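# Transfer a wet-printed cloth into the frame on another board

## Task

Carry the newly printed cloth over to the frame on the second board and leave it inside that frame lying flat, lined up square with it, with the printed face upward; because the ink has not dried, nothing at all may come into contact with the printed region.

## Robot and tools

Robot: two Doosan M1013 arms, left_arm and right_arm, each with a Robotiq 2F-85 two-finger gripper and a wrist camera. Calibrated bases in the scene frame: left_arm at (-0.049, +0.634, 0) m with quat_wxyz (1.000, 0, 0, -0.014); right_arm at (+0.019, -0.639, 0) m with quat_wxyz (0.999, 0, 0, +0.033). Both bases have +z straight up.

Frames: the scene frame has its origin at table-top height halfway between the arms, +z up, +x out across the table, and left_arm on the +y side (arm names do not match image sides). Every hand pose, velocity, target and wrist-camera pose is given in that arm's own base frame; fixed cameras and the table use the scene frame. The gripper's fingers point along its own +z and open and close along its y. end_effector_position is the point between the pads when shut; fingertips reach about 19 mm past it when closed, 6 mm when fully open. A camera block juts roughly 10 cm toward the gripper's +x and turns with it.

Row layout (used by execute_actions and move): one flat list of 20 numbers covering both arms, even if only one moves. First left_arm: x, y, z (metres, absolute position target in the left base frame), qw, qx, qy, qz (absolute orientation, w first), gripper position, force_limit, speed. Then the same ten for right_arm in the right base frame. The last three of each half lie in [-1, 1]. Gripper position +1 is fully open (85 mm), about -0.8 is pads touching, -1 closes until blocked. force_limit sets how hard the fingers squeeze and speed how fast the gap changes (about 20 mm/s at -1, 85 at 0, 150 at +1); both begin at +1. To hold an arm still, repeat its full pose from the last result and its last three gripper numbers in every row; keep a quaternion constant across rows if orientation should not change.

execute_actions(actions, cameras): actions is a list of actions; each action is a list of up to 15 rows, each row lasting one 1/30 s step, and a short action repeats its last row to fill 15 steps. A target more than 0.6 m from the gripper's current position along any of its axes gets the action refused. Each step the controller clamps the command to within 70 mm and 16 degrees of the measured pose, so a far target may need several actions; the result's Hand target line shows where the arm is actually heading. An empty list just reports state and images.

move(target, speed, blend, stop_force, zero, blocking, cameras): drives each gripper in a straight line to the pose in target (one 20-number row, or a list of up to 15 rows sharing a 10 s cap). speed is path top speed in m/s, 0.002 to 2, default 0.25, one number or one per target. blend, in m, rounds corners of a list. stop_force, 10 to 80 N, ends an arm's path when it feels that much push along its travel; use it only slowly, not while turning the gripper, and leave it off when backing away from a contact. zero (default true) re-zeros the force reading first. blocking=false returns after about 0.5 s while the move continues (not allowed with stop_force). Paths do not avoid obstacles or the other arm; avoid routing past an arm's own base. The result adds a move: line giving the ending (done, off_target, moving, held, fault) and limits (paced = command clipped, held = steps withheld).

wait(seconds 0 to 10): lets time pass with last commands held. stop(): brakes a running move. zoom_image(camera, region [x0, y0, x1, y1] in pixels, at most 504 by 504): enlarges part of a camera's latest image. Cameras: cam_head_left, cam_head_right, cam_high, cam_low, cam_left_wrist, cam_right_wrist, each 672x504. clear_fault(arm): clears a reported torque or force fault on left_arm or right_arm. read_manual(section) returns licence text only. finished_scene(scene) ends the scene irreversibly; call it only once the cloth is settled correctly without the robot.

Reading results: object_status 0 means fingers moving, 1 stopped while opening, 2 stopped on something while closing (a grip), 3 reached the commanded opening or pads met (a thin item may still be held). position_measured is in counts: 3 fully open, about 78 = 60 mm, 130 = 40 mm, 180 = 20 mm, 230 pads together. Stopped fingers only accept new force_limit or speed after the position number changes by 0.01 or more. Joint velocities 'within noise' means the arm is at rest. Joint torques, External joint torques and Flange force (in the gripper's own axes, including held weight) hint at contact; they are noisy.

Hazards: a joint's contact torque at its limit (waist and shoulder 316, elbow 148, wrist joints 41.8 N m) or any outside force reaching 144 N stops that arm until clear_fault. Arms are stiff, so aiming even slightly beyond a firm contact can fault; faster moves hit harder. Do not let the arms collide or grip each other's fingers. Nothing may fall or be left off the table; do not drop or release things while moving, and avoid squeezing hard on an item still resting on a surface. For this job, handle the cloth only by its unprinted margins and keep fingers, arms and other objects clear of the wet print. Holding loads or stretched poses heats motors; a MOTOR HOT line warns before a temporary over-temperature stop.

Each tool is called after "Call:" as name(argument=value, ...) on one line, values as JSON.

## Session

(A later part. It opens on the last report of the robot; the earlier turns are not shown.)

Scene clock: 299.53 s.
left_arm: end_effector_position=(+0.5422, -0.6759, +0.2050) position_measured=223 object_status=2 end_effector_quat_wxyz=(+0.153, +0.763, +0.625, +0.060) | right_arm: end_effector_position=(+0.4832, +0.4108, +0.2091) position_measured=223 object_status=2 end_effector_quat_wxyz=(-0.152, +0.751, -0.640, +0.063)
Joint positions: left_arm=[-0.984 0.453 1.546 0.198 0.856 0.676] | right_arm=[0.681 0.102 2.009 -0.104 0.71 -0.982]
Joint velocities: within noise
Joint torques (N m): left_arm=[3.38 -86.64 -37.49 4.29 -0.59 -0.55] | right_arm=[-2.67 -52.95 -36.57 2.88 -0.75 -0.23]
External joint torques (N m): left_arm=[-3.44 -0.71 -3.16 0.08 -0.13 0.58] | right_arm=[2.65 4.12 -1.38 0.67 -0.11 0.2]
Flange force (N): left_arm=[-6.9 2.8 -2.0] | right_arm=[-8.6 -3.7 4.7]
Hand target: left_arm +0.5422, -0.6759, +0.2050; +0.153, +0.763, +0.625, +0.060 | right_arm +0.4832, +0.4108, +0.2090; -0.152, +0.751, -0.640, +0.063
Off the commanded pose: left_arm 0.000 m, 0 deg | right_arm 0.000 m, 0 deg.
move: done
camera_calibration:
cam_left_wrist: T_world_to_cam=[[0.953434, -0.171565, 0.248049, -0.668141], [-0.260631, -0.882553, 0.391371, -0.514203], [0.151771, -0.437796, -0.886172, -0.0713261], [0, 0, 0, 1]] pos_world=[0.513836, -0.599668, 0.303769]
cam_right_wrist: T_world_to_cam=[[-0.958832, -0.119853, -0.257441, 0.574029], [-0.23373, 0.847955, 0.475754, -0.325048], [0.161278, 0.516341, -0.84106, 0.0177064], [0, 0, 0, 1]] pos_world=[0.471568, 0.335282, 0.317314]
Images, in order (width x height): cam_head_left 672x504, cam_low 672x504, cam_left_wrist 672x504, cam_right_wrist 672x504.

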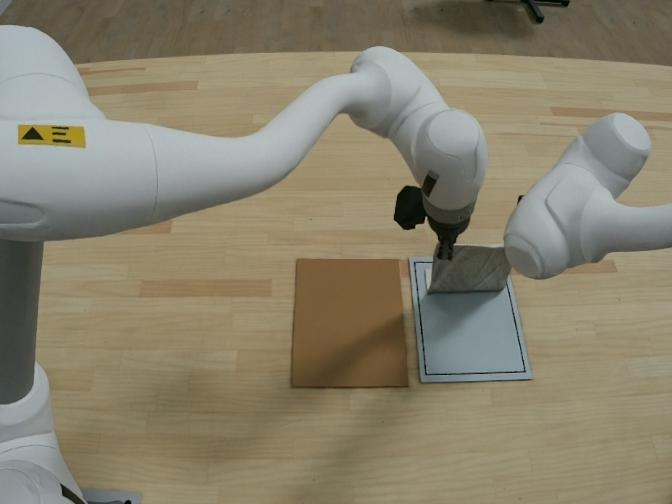

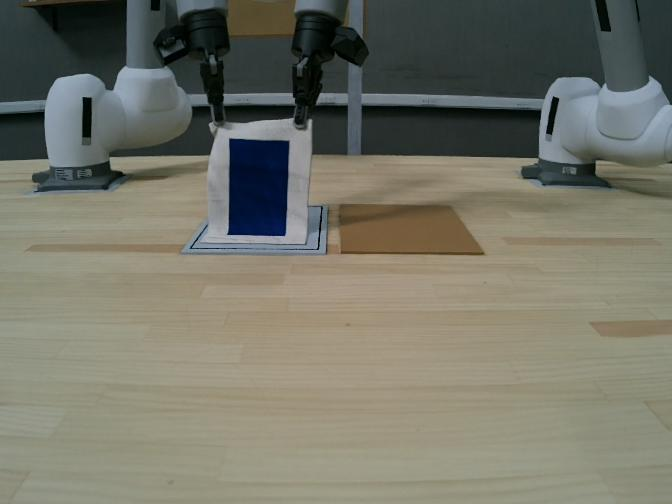

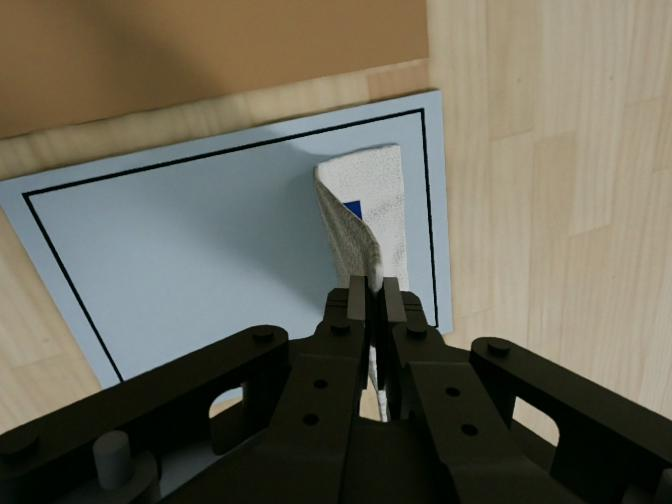

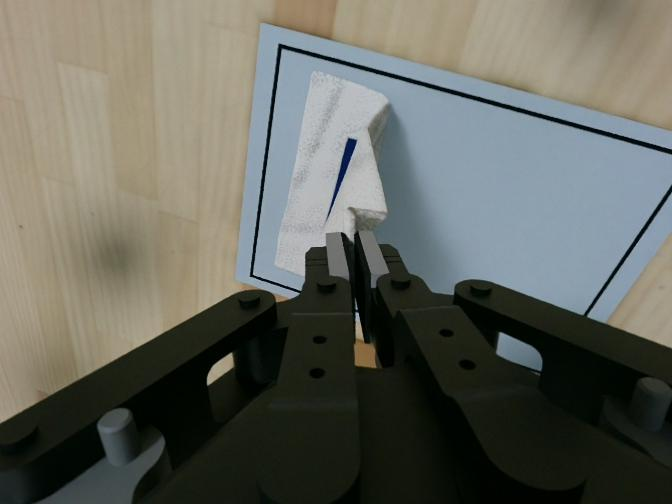

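Call:
move(target=[[0.5132,-0.6768,0.165,0.1530,0.7630,0.6251,0.0603,-1,-0.7,-1,0.4542,0.4128,0.169,-0.1518,0.7509,-0.6395,0.0632,-1,-0.7,-1],[0.4732,-0.6779,0.120,0.1530,0.7630,0.6251,0.0603,-1,-0.7,-1,0.4143,0.4154,0.124,-0.1518,0.7509,-0.6395,0.0632,-1,-0.7,-1],[0.4382,-0.6789,0.080,0.1530,0.7630,0.6251,0.0603,-1,-0.7,-1,0.3794,0.4177,0.083,-0.1518,0.7509,-0.6395,0.0632,-1,-0.7,-1]], speed=0.1, blend=[0.01,0.01,0], cameras=["cam_low","cam_head_left","cam_left_wrist","cam_right_wrist"])

Call:
zoom_image(camera="cam_low", region=[170, 140, 350, 270])

Call:
zoom_image(camera="cam_head_left", region=[400, 230, 550, 390])

Scene clock: 305.47 s.
left_arm: end_effector_position=(+0.4382, -0.6789, +0.0800) position_measured=223 object_status=2 end_effector_quat_wxyz=(+0.153, +0.763, +0.625, +0.060) | right_arm: end_effector_position=(+0.3794, +0.4177, +0.0830) position_measured=223 object_status=2 end_effector_quat_wxyz=(-0.152, +0.751, -0.640, +0.063)
Joint positions: left_arm=[-1.106 0.484 1.759 0.308 0.645 0.44] | right_arm=[0.831 0.155 2.237 -0.264 0.453 -0.679]
Joint velocities: within noise
Joint torques (N m): left_arm=[3.22 -84.38 -32.92 3.57 -0.42 -0.56] | right_arm=[-2.88 -50.13 -28.49 2.06 -0.62 -0.22]
External joint torques (N m): left_arm=[-3.18 -0.74 -2.58 0.16 -0.15 0.58] | right_arm=[2.76 4.47 -0.98 0.58 -0.1 0.2]
Flange force (N): left_arm=[-5.8 1.0 -1.6] | right_arm=[-9.2 -0.4 7.2]
Hand target: left_arm +0.4382, -0.6789, +0.0800; +0.153, +0.763, +0.625, +0.060 | right_arm +0.3794, +0.4177, +0.0830; -0.152, +0.751, -0.640, +0.063
Off the commanded pose: left_arm 0.000 m, 0 deg | right_arm 0.000 m, 0 deg.
move: done
camera_calibration:
cam_left_wrist: T_world_to_cam=[[0.953434, -0.171565, 0.248049, -0.538492], [-0.260631, -0.882553, 0.391371, -0.495035], [0.151771, -0.437796, -0.886172, -0.167627], [0, 0, 0, 1]] pos_world=[0.409836, -0.602668, 0.178769]
cam_right_wrist: T_world_to_cam=[[-0.958832, -0.119894, -0.257421, 0.442888], [-0.233734, 0.84802, 0.475637, -0.295251], [0.161273, 0.516224, -0.841132, -0.0751692], [0, 0, 0, 1]] pos_world=[0.367768, 0.342282, 0.191214]
Images, in order (width x height): cam_head_left 672x504, cam_low 672x504, cam_left_wrist 672x504, cam_right_wrist 672x504.

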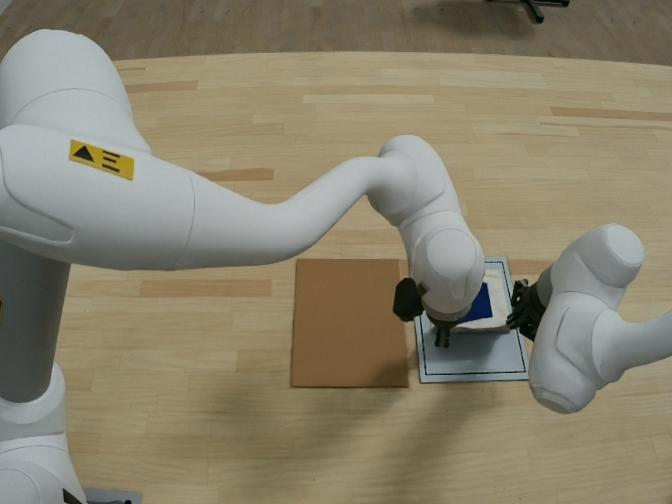

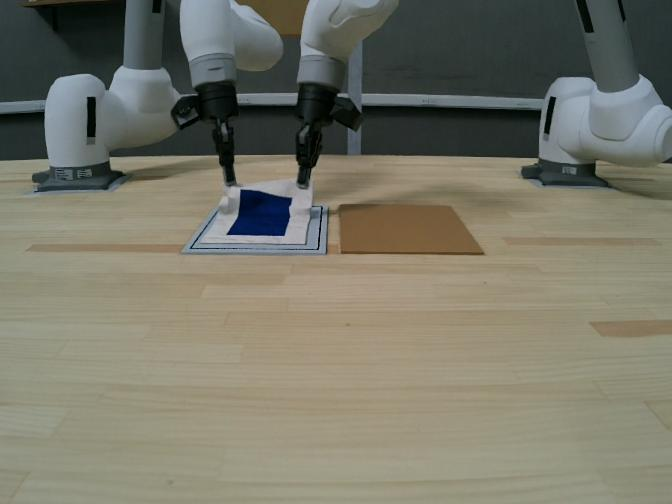

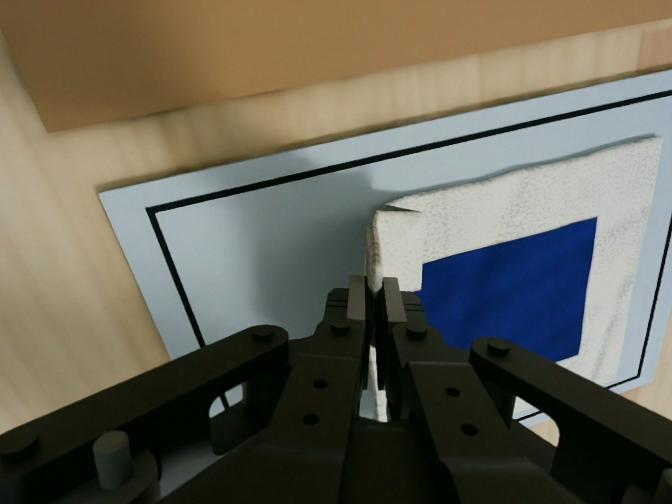

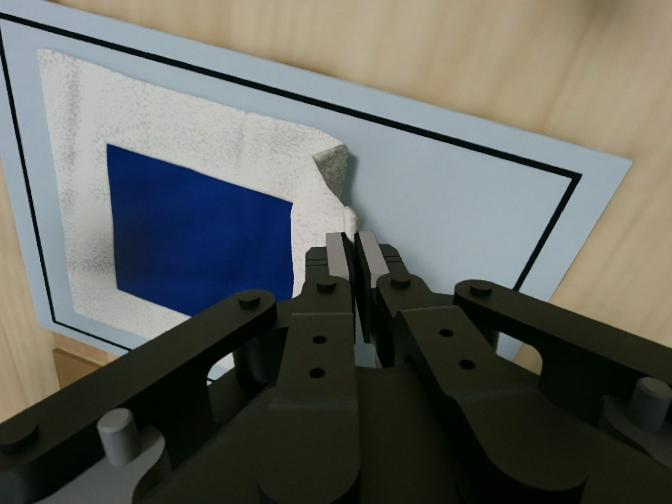

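Scaled by 2.800 from the camera's 672x504 image, which has a finer 960x720 frame.

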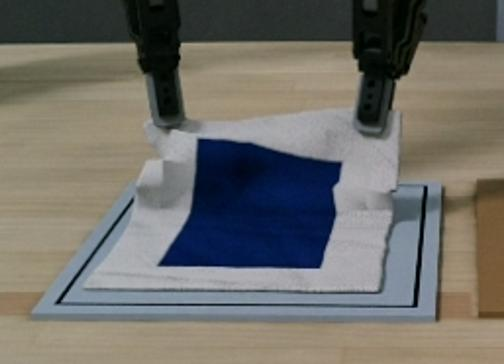

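Scaled by 3.150 from the camera's 672x504 image, which has a finer 960x720 frame.

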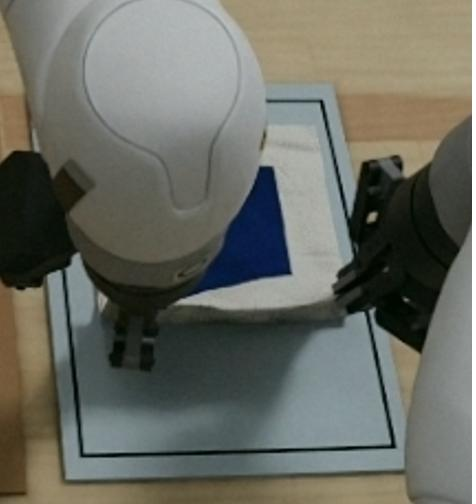

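Call:
move(target=[[0.4111,-0.6766,0.055,0.1530,0.7630,0.6251,0.0603,-1,-0.7,-1,0.3526,0.4225,0.056,-0.1518,0.7509,-0.6395,0.0632,-1,-0.7,-1],[0.3881,-0.6773,0.034,0.1530,0.7630,0.6251,0.0603,-1,-0.7,-1,0.3297,0.4240,0.034,-0.1518,0.7509,-0.6395,0.0632,-1,-0.7,-1]], speed=[0.08,0.05], blend=[0.008,0])

Call:
zoom_image(camera="cam_low", region=[170, 140, 350, 270])

Call:
zoom_image(camera="cam_high", region=[200, 170, 350, 310])

Scene clock: 310.33 s.
left_arm: end_effector_position=(+0.3881, -0.6773, +0.0340) position_measured=223 object_status=2 end_effector_quat_wxyz=(+0.153, +0.763, +0.625, +0.060) | right_arm: end_effector_position=(+0.3297, +0.4240, +0.0340) position_measured=223 object_status=2 end_effector_quat_wxyz=(-0.152, +0.751, -0.640, +0.063)
Joint positions: left_arm=[-1.168 0.504 1.835 0.377 0.57 0.305] | right_arm=[0.921 0.203 2.312 -0.418 0.355 -0.436]
Joint velocities: within noise
Joint torques (N m): left_arm=[3.5 -83.9 -30.54 3.24 -0.35 -0.55] | right_arm=[-2.71 -50.26 -23.74 1.58 -0.47 -0.22]
External joint torques (N m): left_arm=[-3.5 -0.7 -2.51 0.15 -0.12 0.58] | right_arm=[2.74 4.1 -1.02 0.51 -0.1 0.19]
Flange force (N): left_arm=[-6.1 0.1 -1.7] | right_arm=[-9.0 1.3 6.9]
Hand target: left_arm +0.3881, -0.6773, +0.0340; +0.153, +0.763, +0.625, +0.060 | right_arm +0.3297, +0.4240, +0.0340; -0.152, +0.751, -0.640, +0.063
Off the commanded pose: left_arm 0.000 m, 0 deg | right_arm 0.000 m, 0 deg.
move: done
camera_calibration:
cam_left_wrist: T_world_to_cam=[[0.953434, -0.171565, 0.248049, -0.479041], [-0.260631, -0.882553, 0.391371, -0.488678], [0.151771, -0.437796, -0.886172, -0.200087], [0, 0, 0, 1]] pos_world=[0.359736, -0.601068, 0.132769]
cam_right_wrist: T_world_to_cam=[[-0.958832, -0.119894, -0.257421, 0.383376], [-0.233734, 0.84802, 0.475637, -0.288904], [0.161273, 0.516224, -0.841132, -0.111622], [0, 0, 0, 1]] pos_world=[0.318068, 0.348582, 0.142214]

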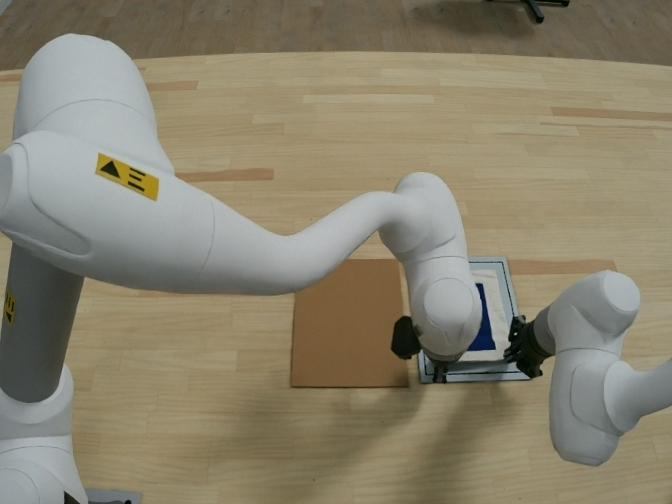

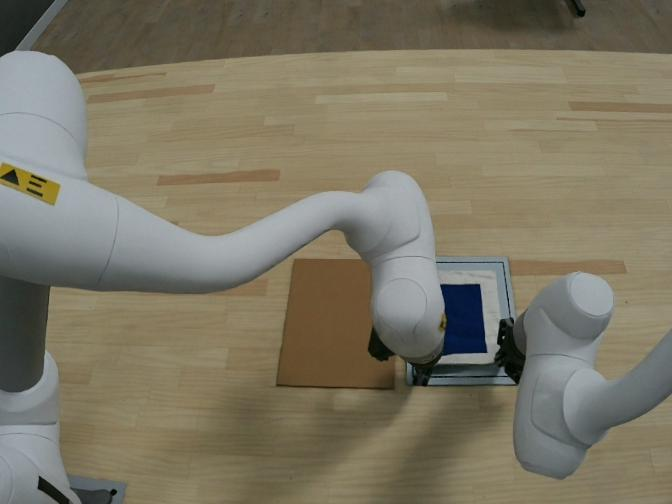

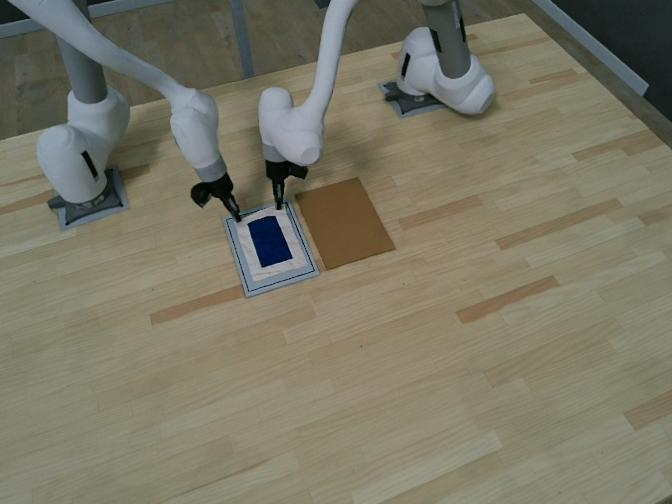

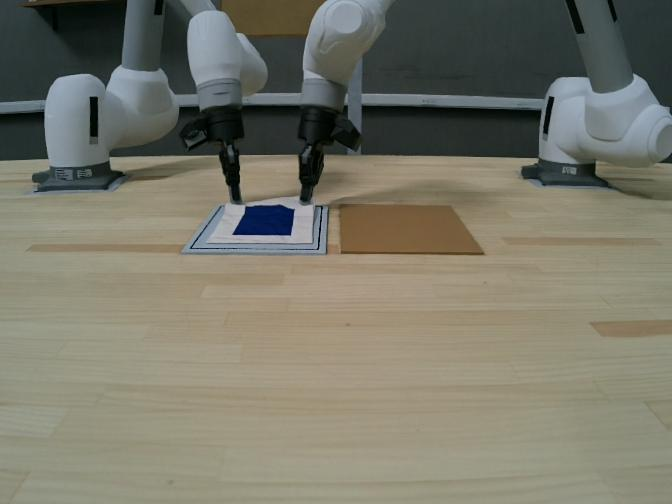

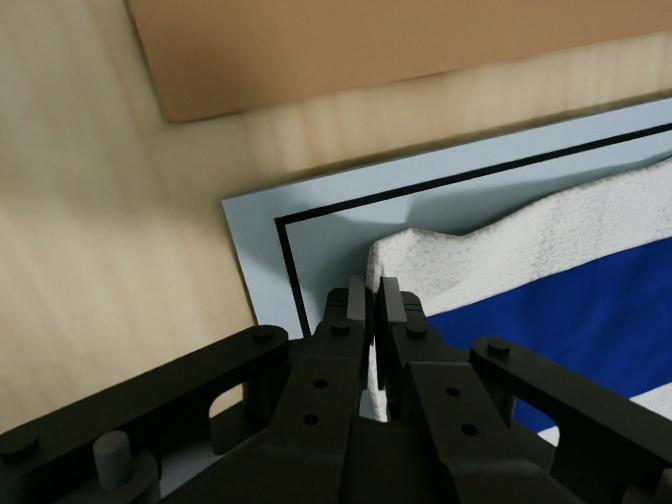

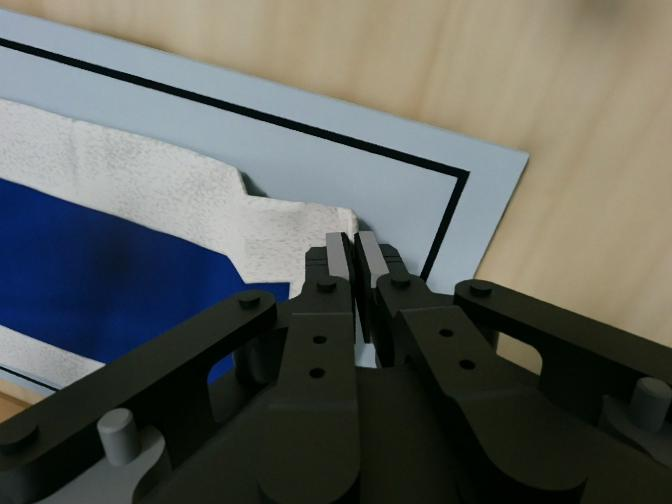

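Scaled by 2.800 from the camera's 672x504 image, which has a finer 960x720 frame.

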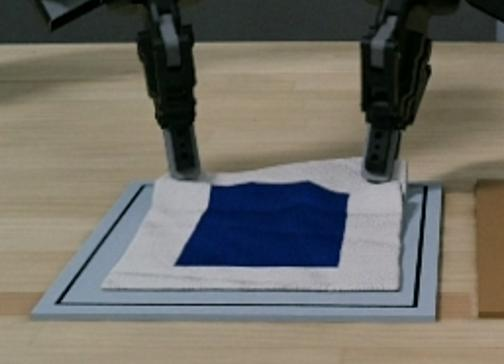

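Scaled by 3.360 from the camera's 672x504 image, which has a finer 960x720 frame.

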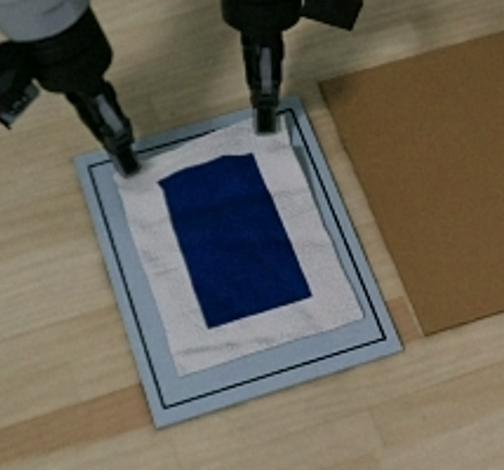

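Call:
zoom_image(camera="cam_head_right", region=[390, 240, 530, 400])

Call:
zoom_image(camera="cam_low", region=[175, 195, 335, 260])

Call:
zoom_image(camera="cam_high", region=[215, 190, 325, 300])

Scaled by 3.150 from the camera's 672x504 image, which has a finer 960x720 frame.

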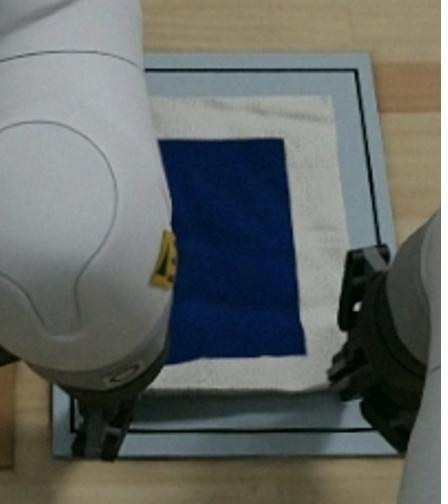

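Scaled by 3.150 from the camera's 672x504 image, which has a finer 960x720 frame.

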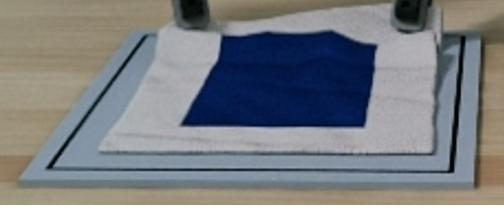

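Scaled by 4.582 from the camera's 672x504 image, which has a finer 960x720 frame.

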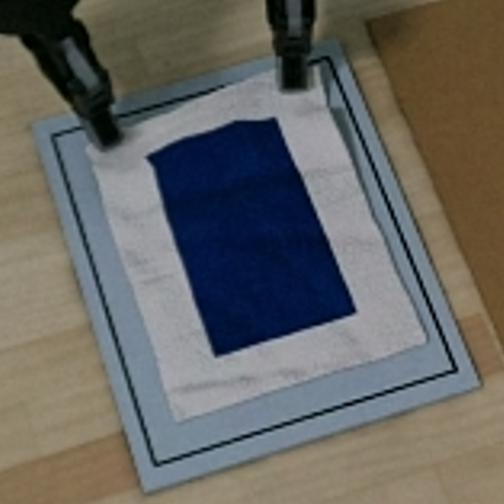

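Call:
move(target=[[0.4732,-0.6779,0.17,0.1530,0.7630,0.6251,0.0603,-1,-0.7,-1,0.4143,0.4154,0.174,-0.1518,0.7509,-0.6395,0.0632,-1,-0.7,-1],[0.5835,-0.6898,0.28,0.1530,0.7630,0.6251,0.0603,-1,-0.7,-1,0.5231,0.3931,0.284,-0.1518,0.7509,-0.6395,0.0632,-1,-0.7,-1],[0.7001,-0.7070,0.297,0.1530,0.7630,0.6251,0.0603,-1,-0.7,-1,0.6376,0.3655,0.301,-0.1518,0.7509,-0.6395,0.0632,-1,-0.7,-1]], speed=[0.12,0.12,0.08], blend=[0.03,0.03,0], cameras=[])

Call:
wait(seconds=5, cameras=["cam_low","cam_head_left"])

Call:
move(target=[[0.7001,-0.7070,0.279,0.1530,0.7630,0.6251,0.0603,-1,-0.7,-1,0.6376,0.3655,0.283,-0.1518,0.7509,-0.6395,0.0632,-1,-0.7,-1],[0.6791,-0.7081,0.266,0.1530,0.7630,0.6251,0.0603,-1,-0.7,-1,0.6165,0.3659,0.270,-0.1518,0.7509,-0.6395,0.0632,-1,-0.7,-1],[0.6218,-0.6997,0.258,0.1530,0.7630,0.6251,0.0603,-1,-0.7,-1,0.5603,0.3797,0.262,-0.1518,0.7509,-0.6395,0.0632,-1,-0.7,-1]], speed=0.1, blend=[0.008,0.01,0], cameras=["cam_low","cam_head_left","cam_left_wrist","cam_right_wrist"])

Call:
zoom_image(camera="cam_low", region=[150, 80, 330, 260])

Call:
zoom_image(camera="cam_right_wrist", region=[300, 60, 500, 260])

Call:
zoom_image(camera="cam_head_left", region=[400, 190, 550, 320])

Scene clock: 323.87 s.
left_arm: end_effector_position=(+0.7001, -0.7070, +0.2970) position_measured=223 object_status=2 end_effector_quat_wxyz=(+0.153, +0.763, +0.625, +0.060) | right_arm: end_effector_position=(+0.6376, +0.3655, +0.3010) position_measured=223 object_status=2 end_effector_quat_wxyz=(-0.152, +0.751, -0.640, +0.063)
Joint positions: left_arm=[-0.857 0.607 1.13 0.125 1.097 0.872] | right_arm=[0.474 0.185 1.729 -0.001 0.897 -1.256]
Joint velocities: within noise
Joint torques (N m): left_arm=[3.65 -103.65 -40.92 4.61 -0.71 -0.53] | right_arm=[-2.84 -65.88 -40.14 3.35 -0.8 -0.2]
External joint torques (N m): left_arm=[-3.32 -1.29 -2.94 0.1 -0.1 0.56] | right_arm=[2.86 4.77 -1.55 0.73 -0.11 0.17]
Flange force (N): left_arm=[-6.3 4.3 -2.4] | right_arm=[-7.5 -7.4 4.2]
Hand target: left_arm +0.7001, -0.7070, +0.2970; +0.153, +0.763, +0.625, +0.060 | right_arm +0.6376, +0.3655, +0.3010; -0.152, +0.751, -0.640, +0.063
Off the commanded pose: left_arm 0.000 m, 0 deg | right_arm 0.000 m, 0 deg.
move: done
No camera images: "cameras" was empty.

Scene clock: 328.87 s.
left_arm: end_effector_position=(+0.7001, -0.7070, +0.2970) position_measured=223 object_status=2 end_effector_quat_wxyz=(+0.153, +0.763, +0.625, +0.060) | right_arm: end_effector_position=(+0.6376, +0.3655, +0.3010) position_measured=223 object_status=2 end_effector_quat_wxyz=(-0.152, +0.751, -0.640, +0.063)
Joint positions: left_arm=[-0.857 0.607 1.13 0.125 1.097 0.872] | right_arm=[0.474 0.185 1.729 -0.001 0.897 -1.256]
Joint velocities: within noise
Joint torques (N m): left_arm=[3.61 -103.77 -40.86 4.56 -0.7 -0.55] | right_arm=[-2.86 -65.59 -40.35 3.38 -0.83 -0.22]
External joint torques (N m): left_arm=[-3.48 -0.93 -2.91 0.13 -0.11 0.57] | right_arm=[2.86 3.98 -1.47 0.7 -0.08 0.2]
Flange force (N): left_arm=[-6.8 4.5 -2.1] | right_arm=[-7.2 -6.3 3.4]
Hand target: left_arm +0.7001, -0.7070, +0.2970; +0.153, +0.763, +0.625, +0.060 | right_arm +0.6376, +0.3655, +0.3010; -0.152, +0.751, -0.640, +0.063
Tool commands: left_gripper/position=-1.0 left_gripper/force_limit=-0.7 left_gripper/speed=-1.0 right_gripper/position=-1.0 right_gripper/force_limit=-0.7 right_gripper/speed=-1.0
Off the commanded pose: left_arm 0.000 m, 0 deg | right_arm 0.000 m, 0 deg.
wait: 5.00 s; at rest by 0.17 s
Images, in order (width x height): cam_head_left 672x504, cam_low 672x504.

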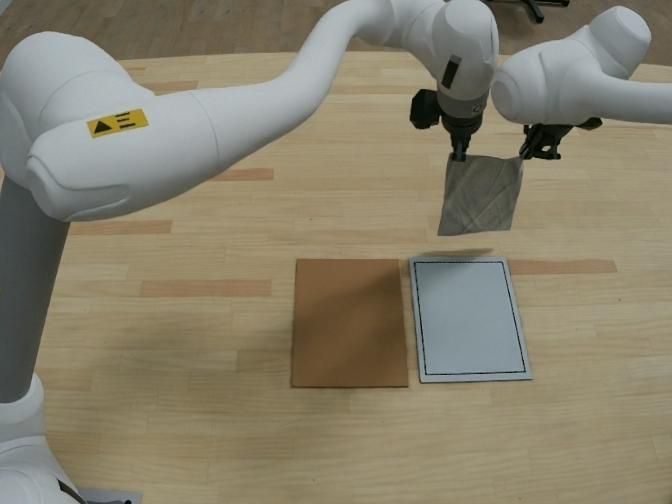

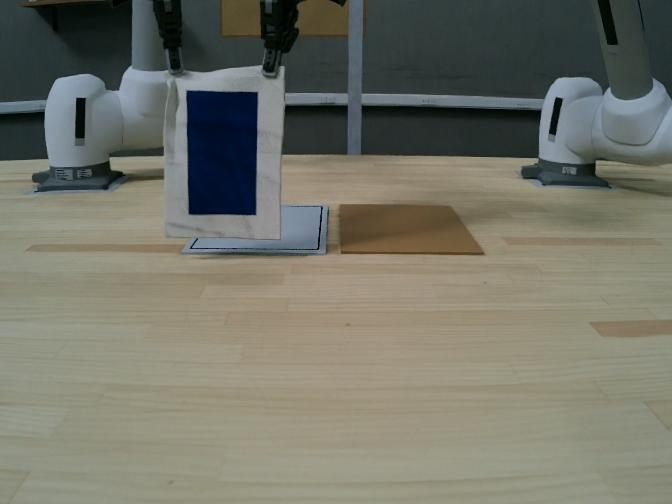

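Scene clock: 330.20 s.
left_arm: end_effector_position=(+0.6218, -0.6997, +0.2580) position_measured=223 object_status=2 end_effector_quat_wxyz=(+0.153, +0.763, +0.625, +0.060) | right_arm: end_effector_position=(+0.5603, +0.3797, +0.2620) position_measured=223 object_status=2 end_effector_quat_wxyz=(-0.152, +0.751, -0.640, +0.063)
Joint positions: left_arm=[-0.921 0.526 1.331 0.157 0.986 0.781] | right_arm=[0.556 0.121 1.88 -0.038 0.812 -1.153]
Joint velocities: within noise
Joint torques (N m): left_arm=[3.44 -95.51 -39.99 4.5 -0.64 -0.54] | right_arm=[-2.76 -57.41 -38.77 3.17 -0.78 -0.25]
External joint torques (N m): left_arm=[-3.59 -0.57 -2.64 0.09 -0.13 0.57] | right_arm=[2.47 4.51 -1.44 0.68 -0.11 0.23]
Flange force (N): left_arm=[-6.5 2.9 -1.7] | right_arm=[-7.7 -5.9 4.5]
Hand target: left_arm +0.6218, -0.6997, +0.2580; +0.153, +0.763, +0.625, +0.060 | right_arm +0.5603, +0.3797, +0.2620; -0.152, +0.751, -0.640, +0.063
Off the commanded pose: left_arm 0.000 m, 0 deg | right_arm 0.000 m, 0 deg.
move: done
camera_calibration:
cam_left_wrist: T_world_to_cam=[[0.953459, -0.17148, 0.248013, -0.761308], [-0.26054, -0.88257, 0.391395, -0.535252], [0.151772, -0.437796, -0.886171, -0.0468756], [0, 0, 0, 1]] pos_world=[0.593536, -0.623468, 0.356769]
cam_right_wrist: T_world_to_cam=[[-0.958835, -0.119884, -0.257416, 0.657847], [-0.233722, 0.848022, 0.47564, -0.305806], [0.161273, 0.516224, -0.841132, 0.0658875], [0, 0, 0, 1]] pos_world=[0.548668, 0.304182, 0.370214]
Images, in order (width x height): cam_head_left 672x504, cam_low 672x504, cam_left_wrist 672x504, cam_right_wrist 672x504.

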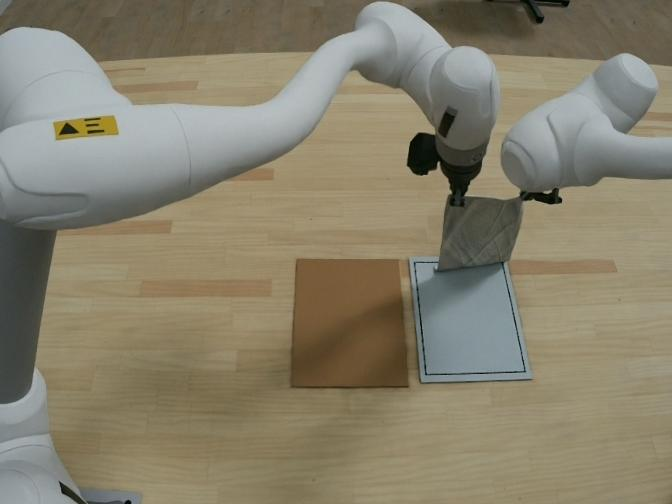

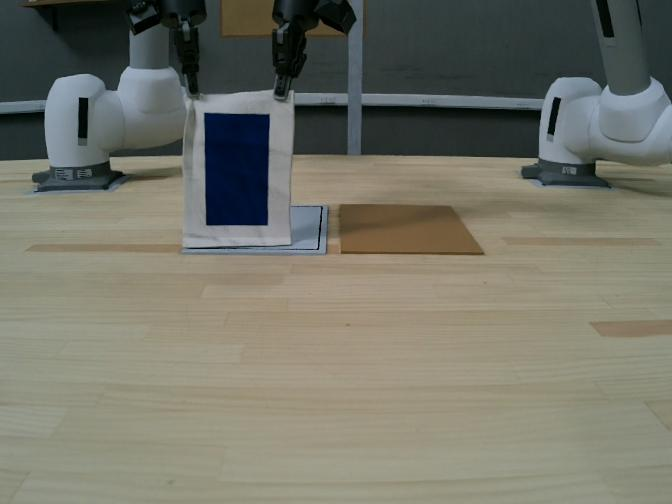

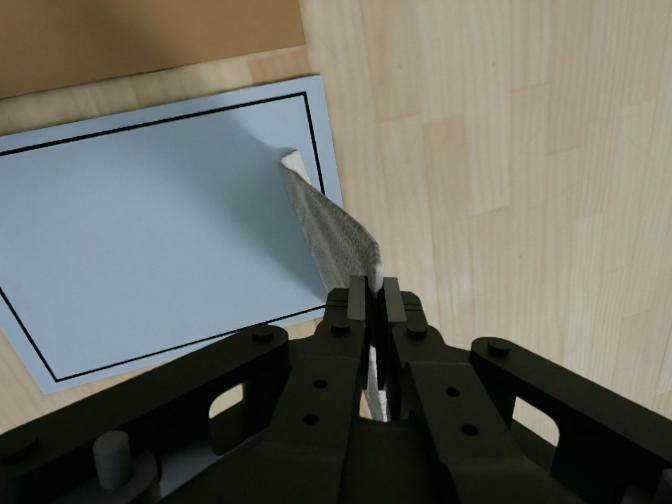

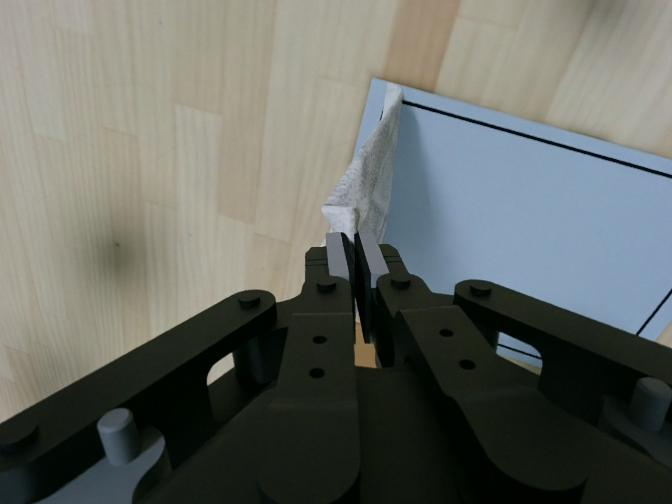

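Scaled by 2.800 from the camera's 672x504 image, which has a finer 960x720 frame.

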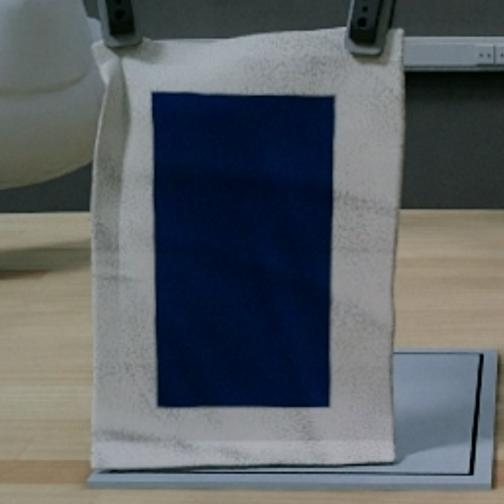

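Scaled by 2.520 from the camera's 672x504 image, which has a finer 960x720 frame.

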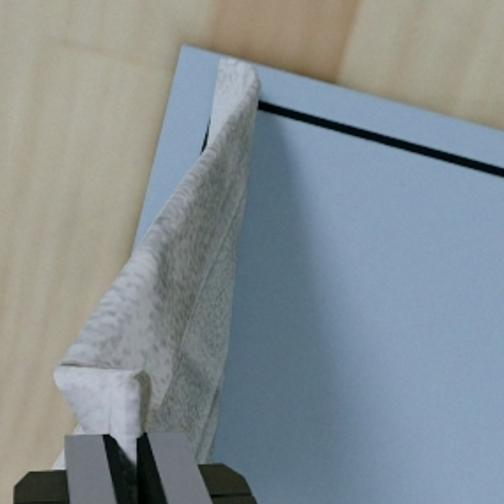

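Scaled by 3.360 from the camera's 672x504 image, which has a finer 960x720 frame.

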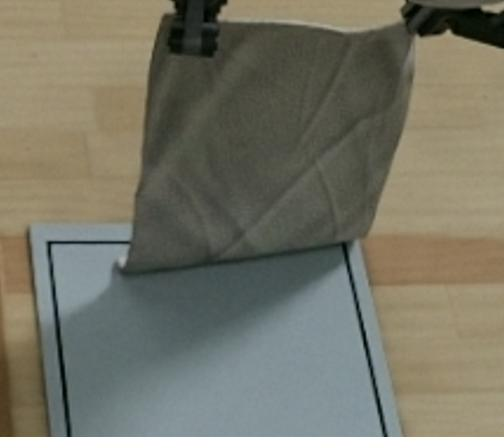

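Call:
move(target=[[0.5986,-0.6914,0.240,0.1530,0.7630,0.6251,0.0603,-1,-0.7,-1,0.5379,0.3902,0.244,-0.1518,0.7509,-0.6395,0.0632,-1,-0.7,-1],[0.5543,-0.6816,0.205,0.1530,0.7630,0.6251,0.0603,-1,-0.7,-1,0.4947,0.4041,0.209,-0.1518,0.7509,-0.6395,0.0632,-1,-0.7,-1]], speed=0.1, blend=[0.01,0], cameras=["cam_low","cam_head_left","cam_left_wrist","cam_right_wrist"])

Call:
zoom_image(camera="cam_low", region=[150, 80, 330, 260])

Call:
zoom_image(camera="cam_head_left", region=[400, 190, 550, 320])

Scene clock: 333.73 s.
left_arm: end_effector_position=(+0.5543, -0.6816, +0.2050) position_measured=223 object_status=2 end_effector_quat_wxyz=(+0.153, +0.763, +0.625, +0.060) | right_arm: end_effector_position=(+0.4947, +0.4041, +0.2090) position_measured=223 object_status=2 end_effector_quat_wxyz=(-0.152, +0.751, -0.640, +0.063)
Joint positions: left_arm=[-0.975 0.47 1.519 0.193 0.864 0.689] | right_arm=[0.658 0.108 2.002 -0.093 0.709 -1.012]
Joint velocities: within noise
Joint torques (N m): left_arm=[3.52 -88.52 -37.86 4.3 -0.58 -0.54] | right_arm=[-2.78 -53.74 -36.21 2.88 -0.78 -0.22]
External joint torques (N m): left_arm=[-3.54 -0.67 -2.96 0.09 -0.15 0.57] | right_arm=[2.75 4.5 -1.63 0.68 -0.08 0.19]
Flange force (N): left_arm=[-6.7 2.5 -1.8] | right_arm=[-9.1 -4.7 5.1]
Hand target: left_arm +0.5543, -0.6816, +0.2050; +0.153, +0.763, +0.625, +0.060 | right_arm +0.4947, +0.4041, +0.2090; -0.152, +0.751, -0.640, +0.063
Off the commanded pose: left_arm 0.000 m, 0 deg | right_arm 0.000 m, 0 deg.
move: done
camera_calibration:
cam_left_wrist: T_world_to_cam=[[0.953434, -0.171565, 0.248049, -0.680655], [-0.260631, -0.882553, 0.391371, -0.51608], [0.151771, -0.437796, -0.886172, -0.075658], [0, 0, 0, 1]] pos_world=[0.525936, -0.605368, 0.303769]
cam_right_wrist: T_world_to_cam=[[-0.958832, -0.119894, -0.257421, 0.584234], [-0.233734, 0.84802, 0.475637, -0.316613], [0.161273, 0.516224, -0.841132, 0.0192911], [0, 0, 0, 1]] pos_world=[0.483068, 0.328582, 0.317214]
Images, in order (width x height): cam_head_left 672x504, cam_low 672x504, cam_left_wrist 672x504, cam_right_wrist 672x504.

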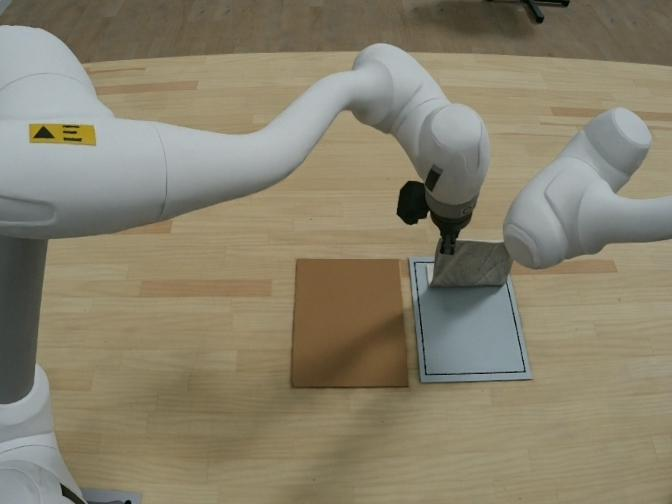

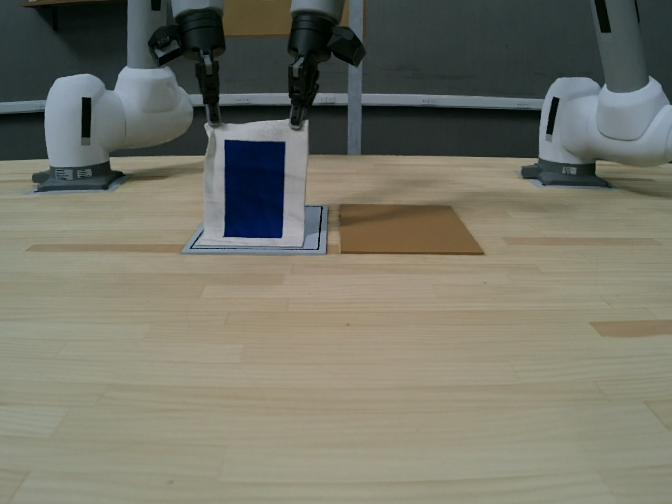

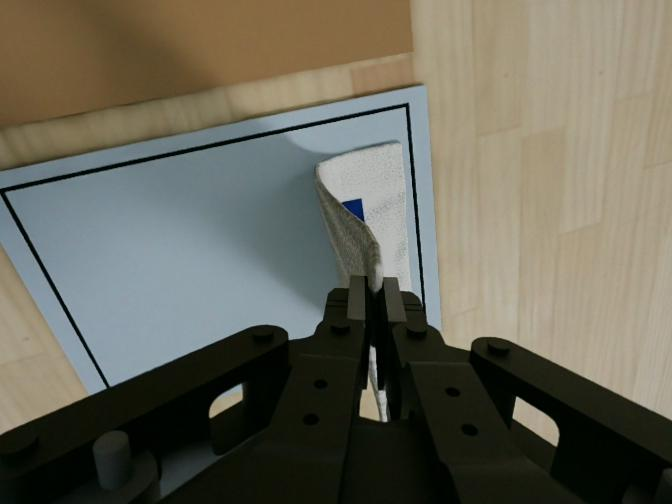

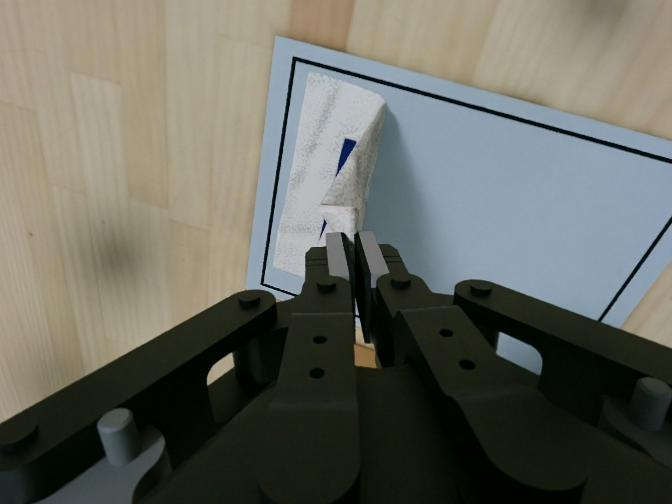

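Scaled by 2.800 from the camera's 672x504 image, which has a finer 960x720 frame.

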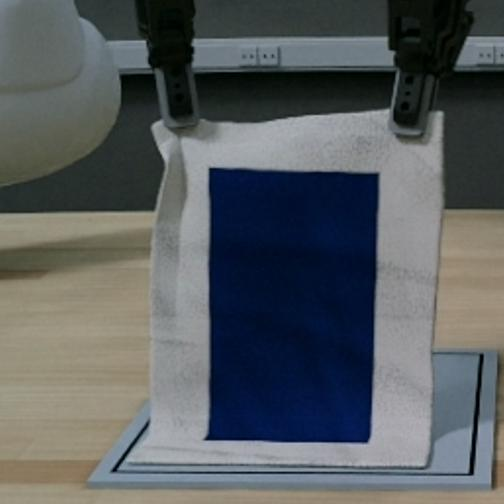

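Scaled by 3.360 from the camera's 672x504 image, which has a finer 960x720 frame.

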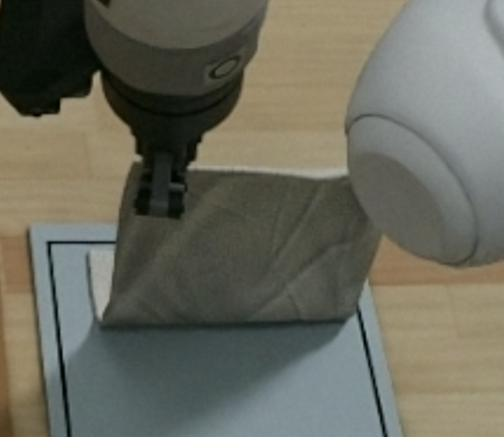

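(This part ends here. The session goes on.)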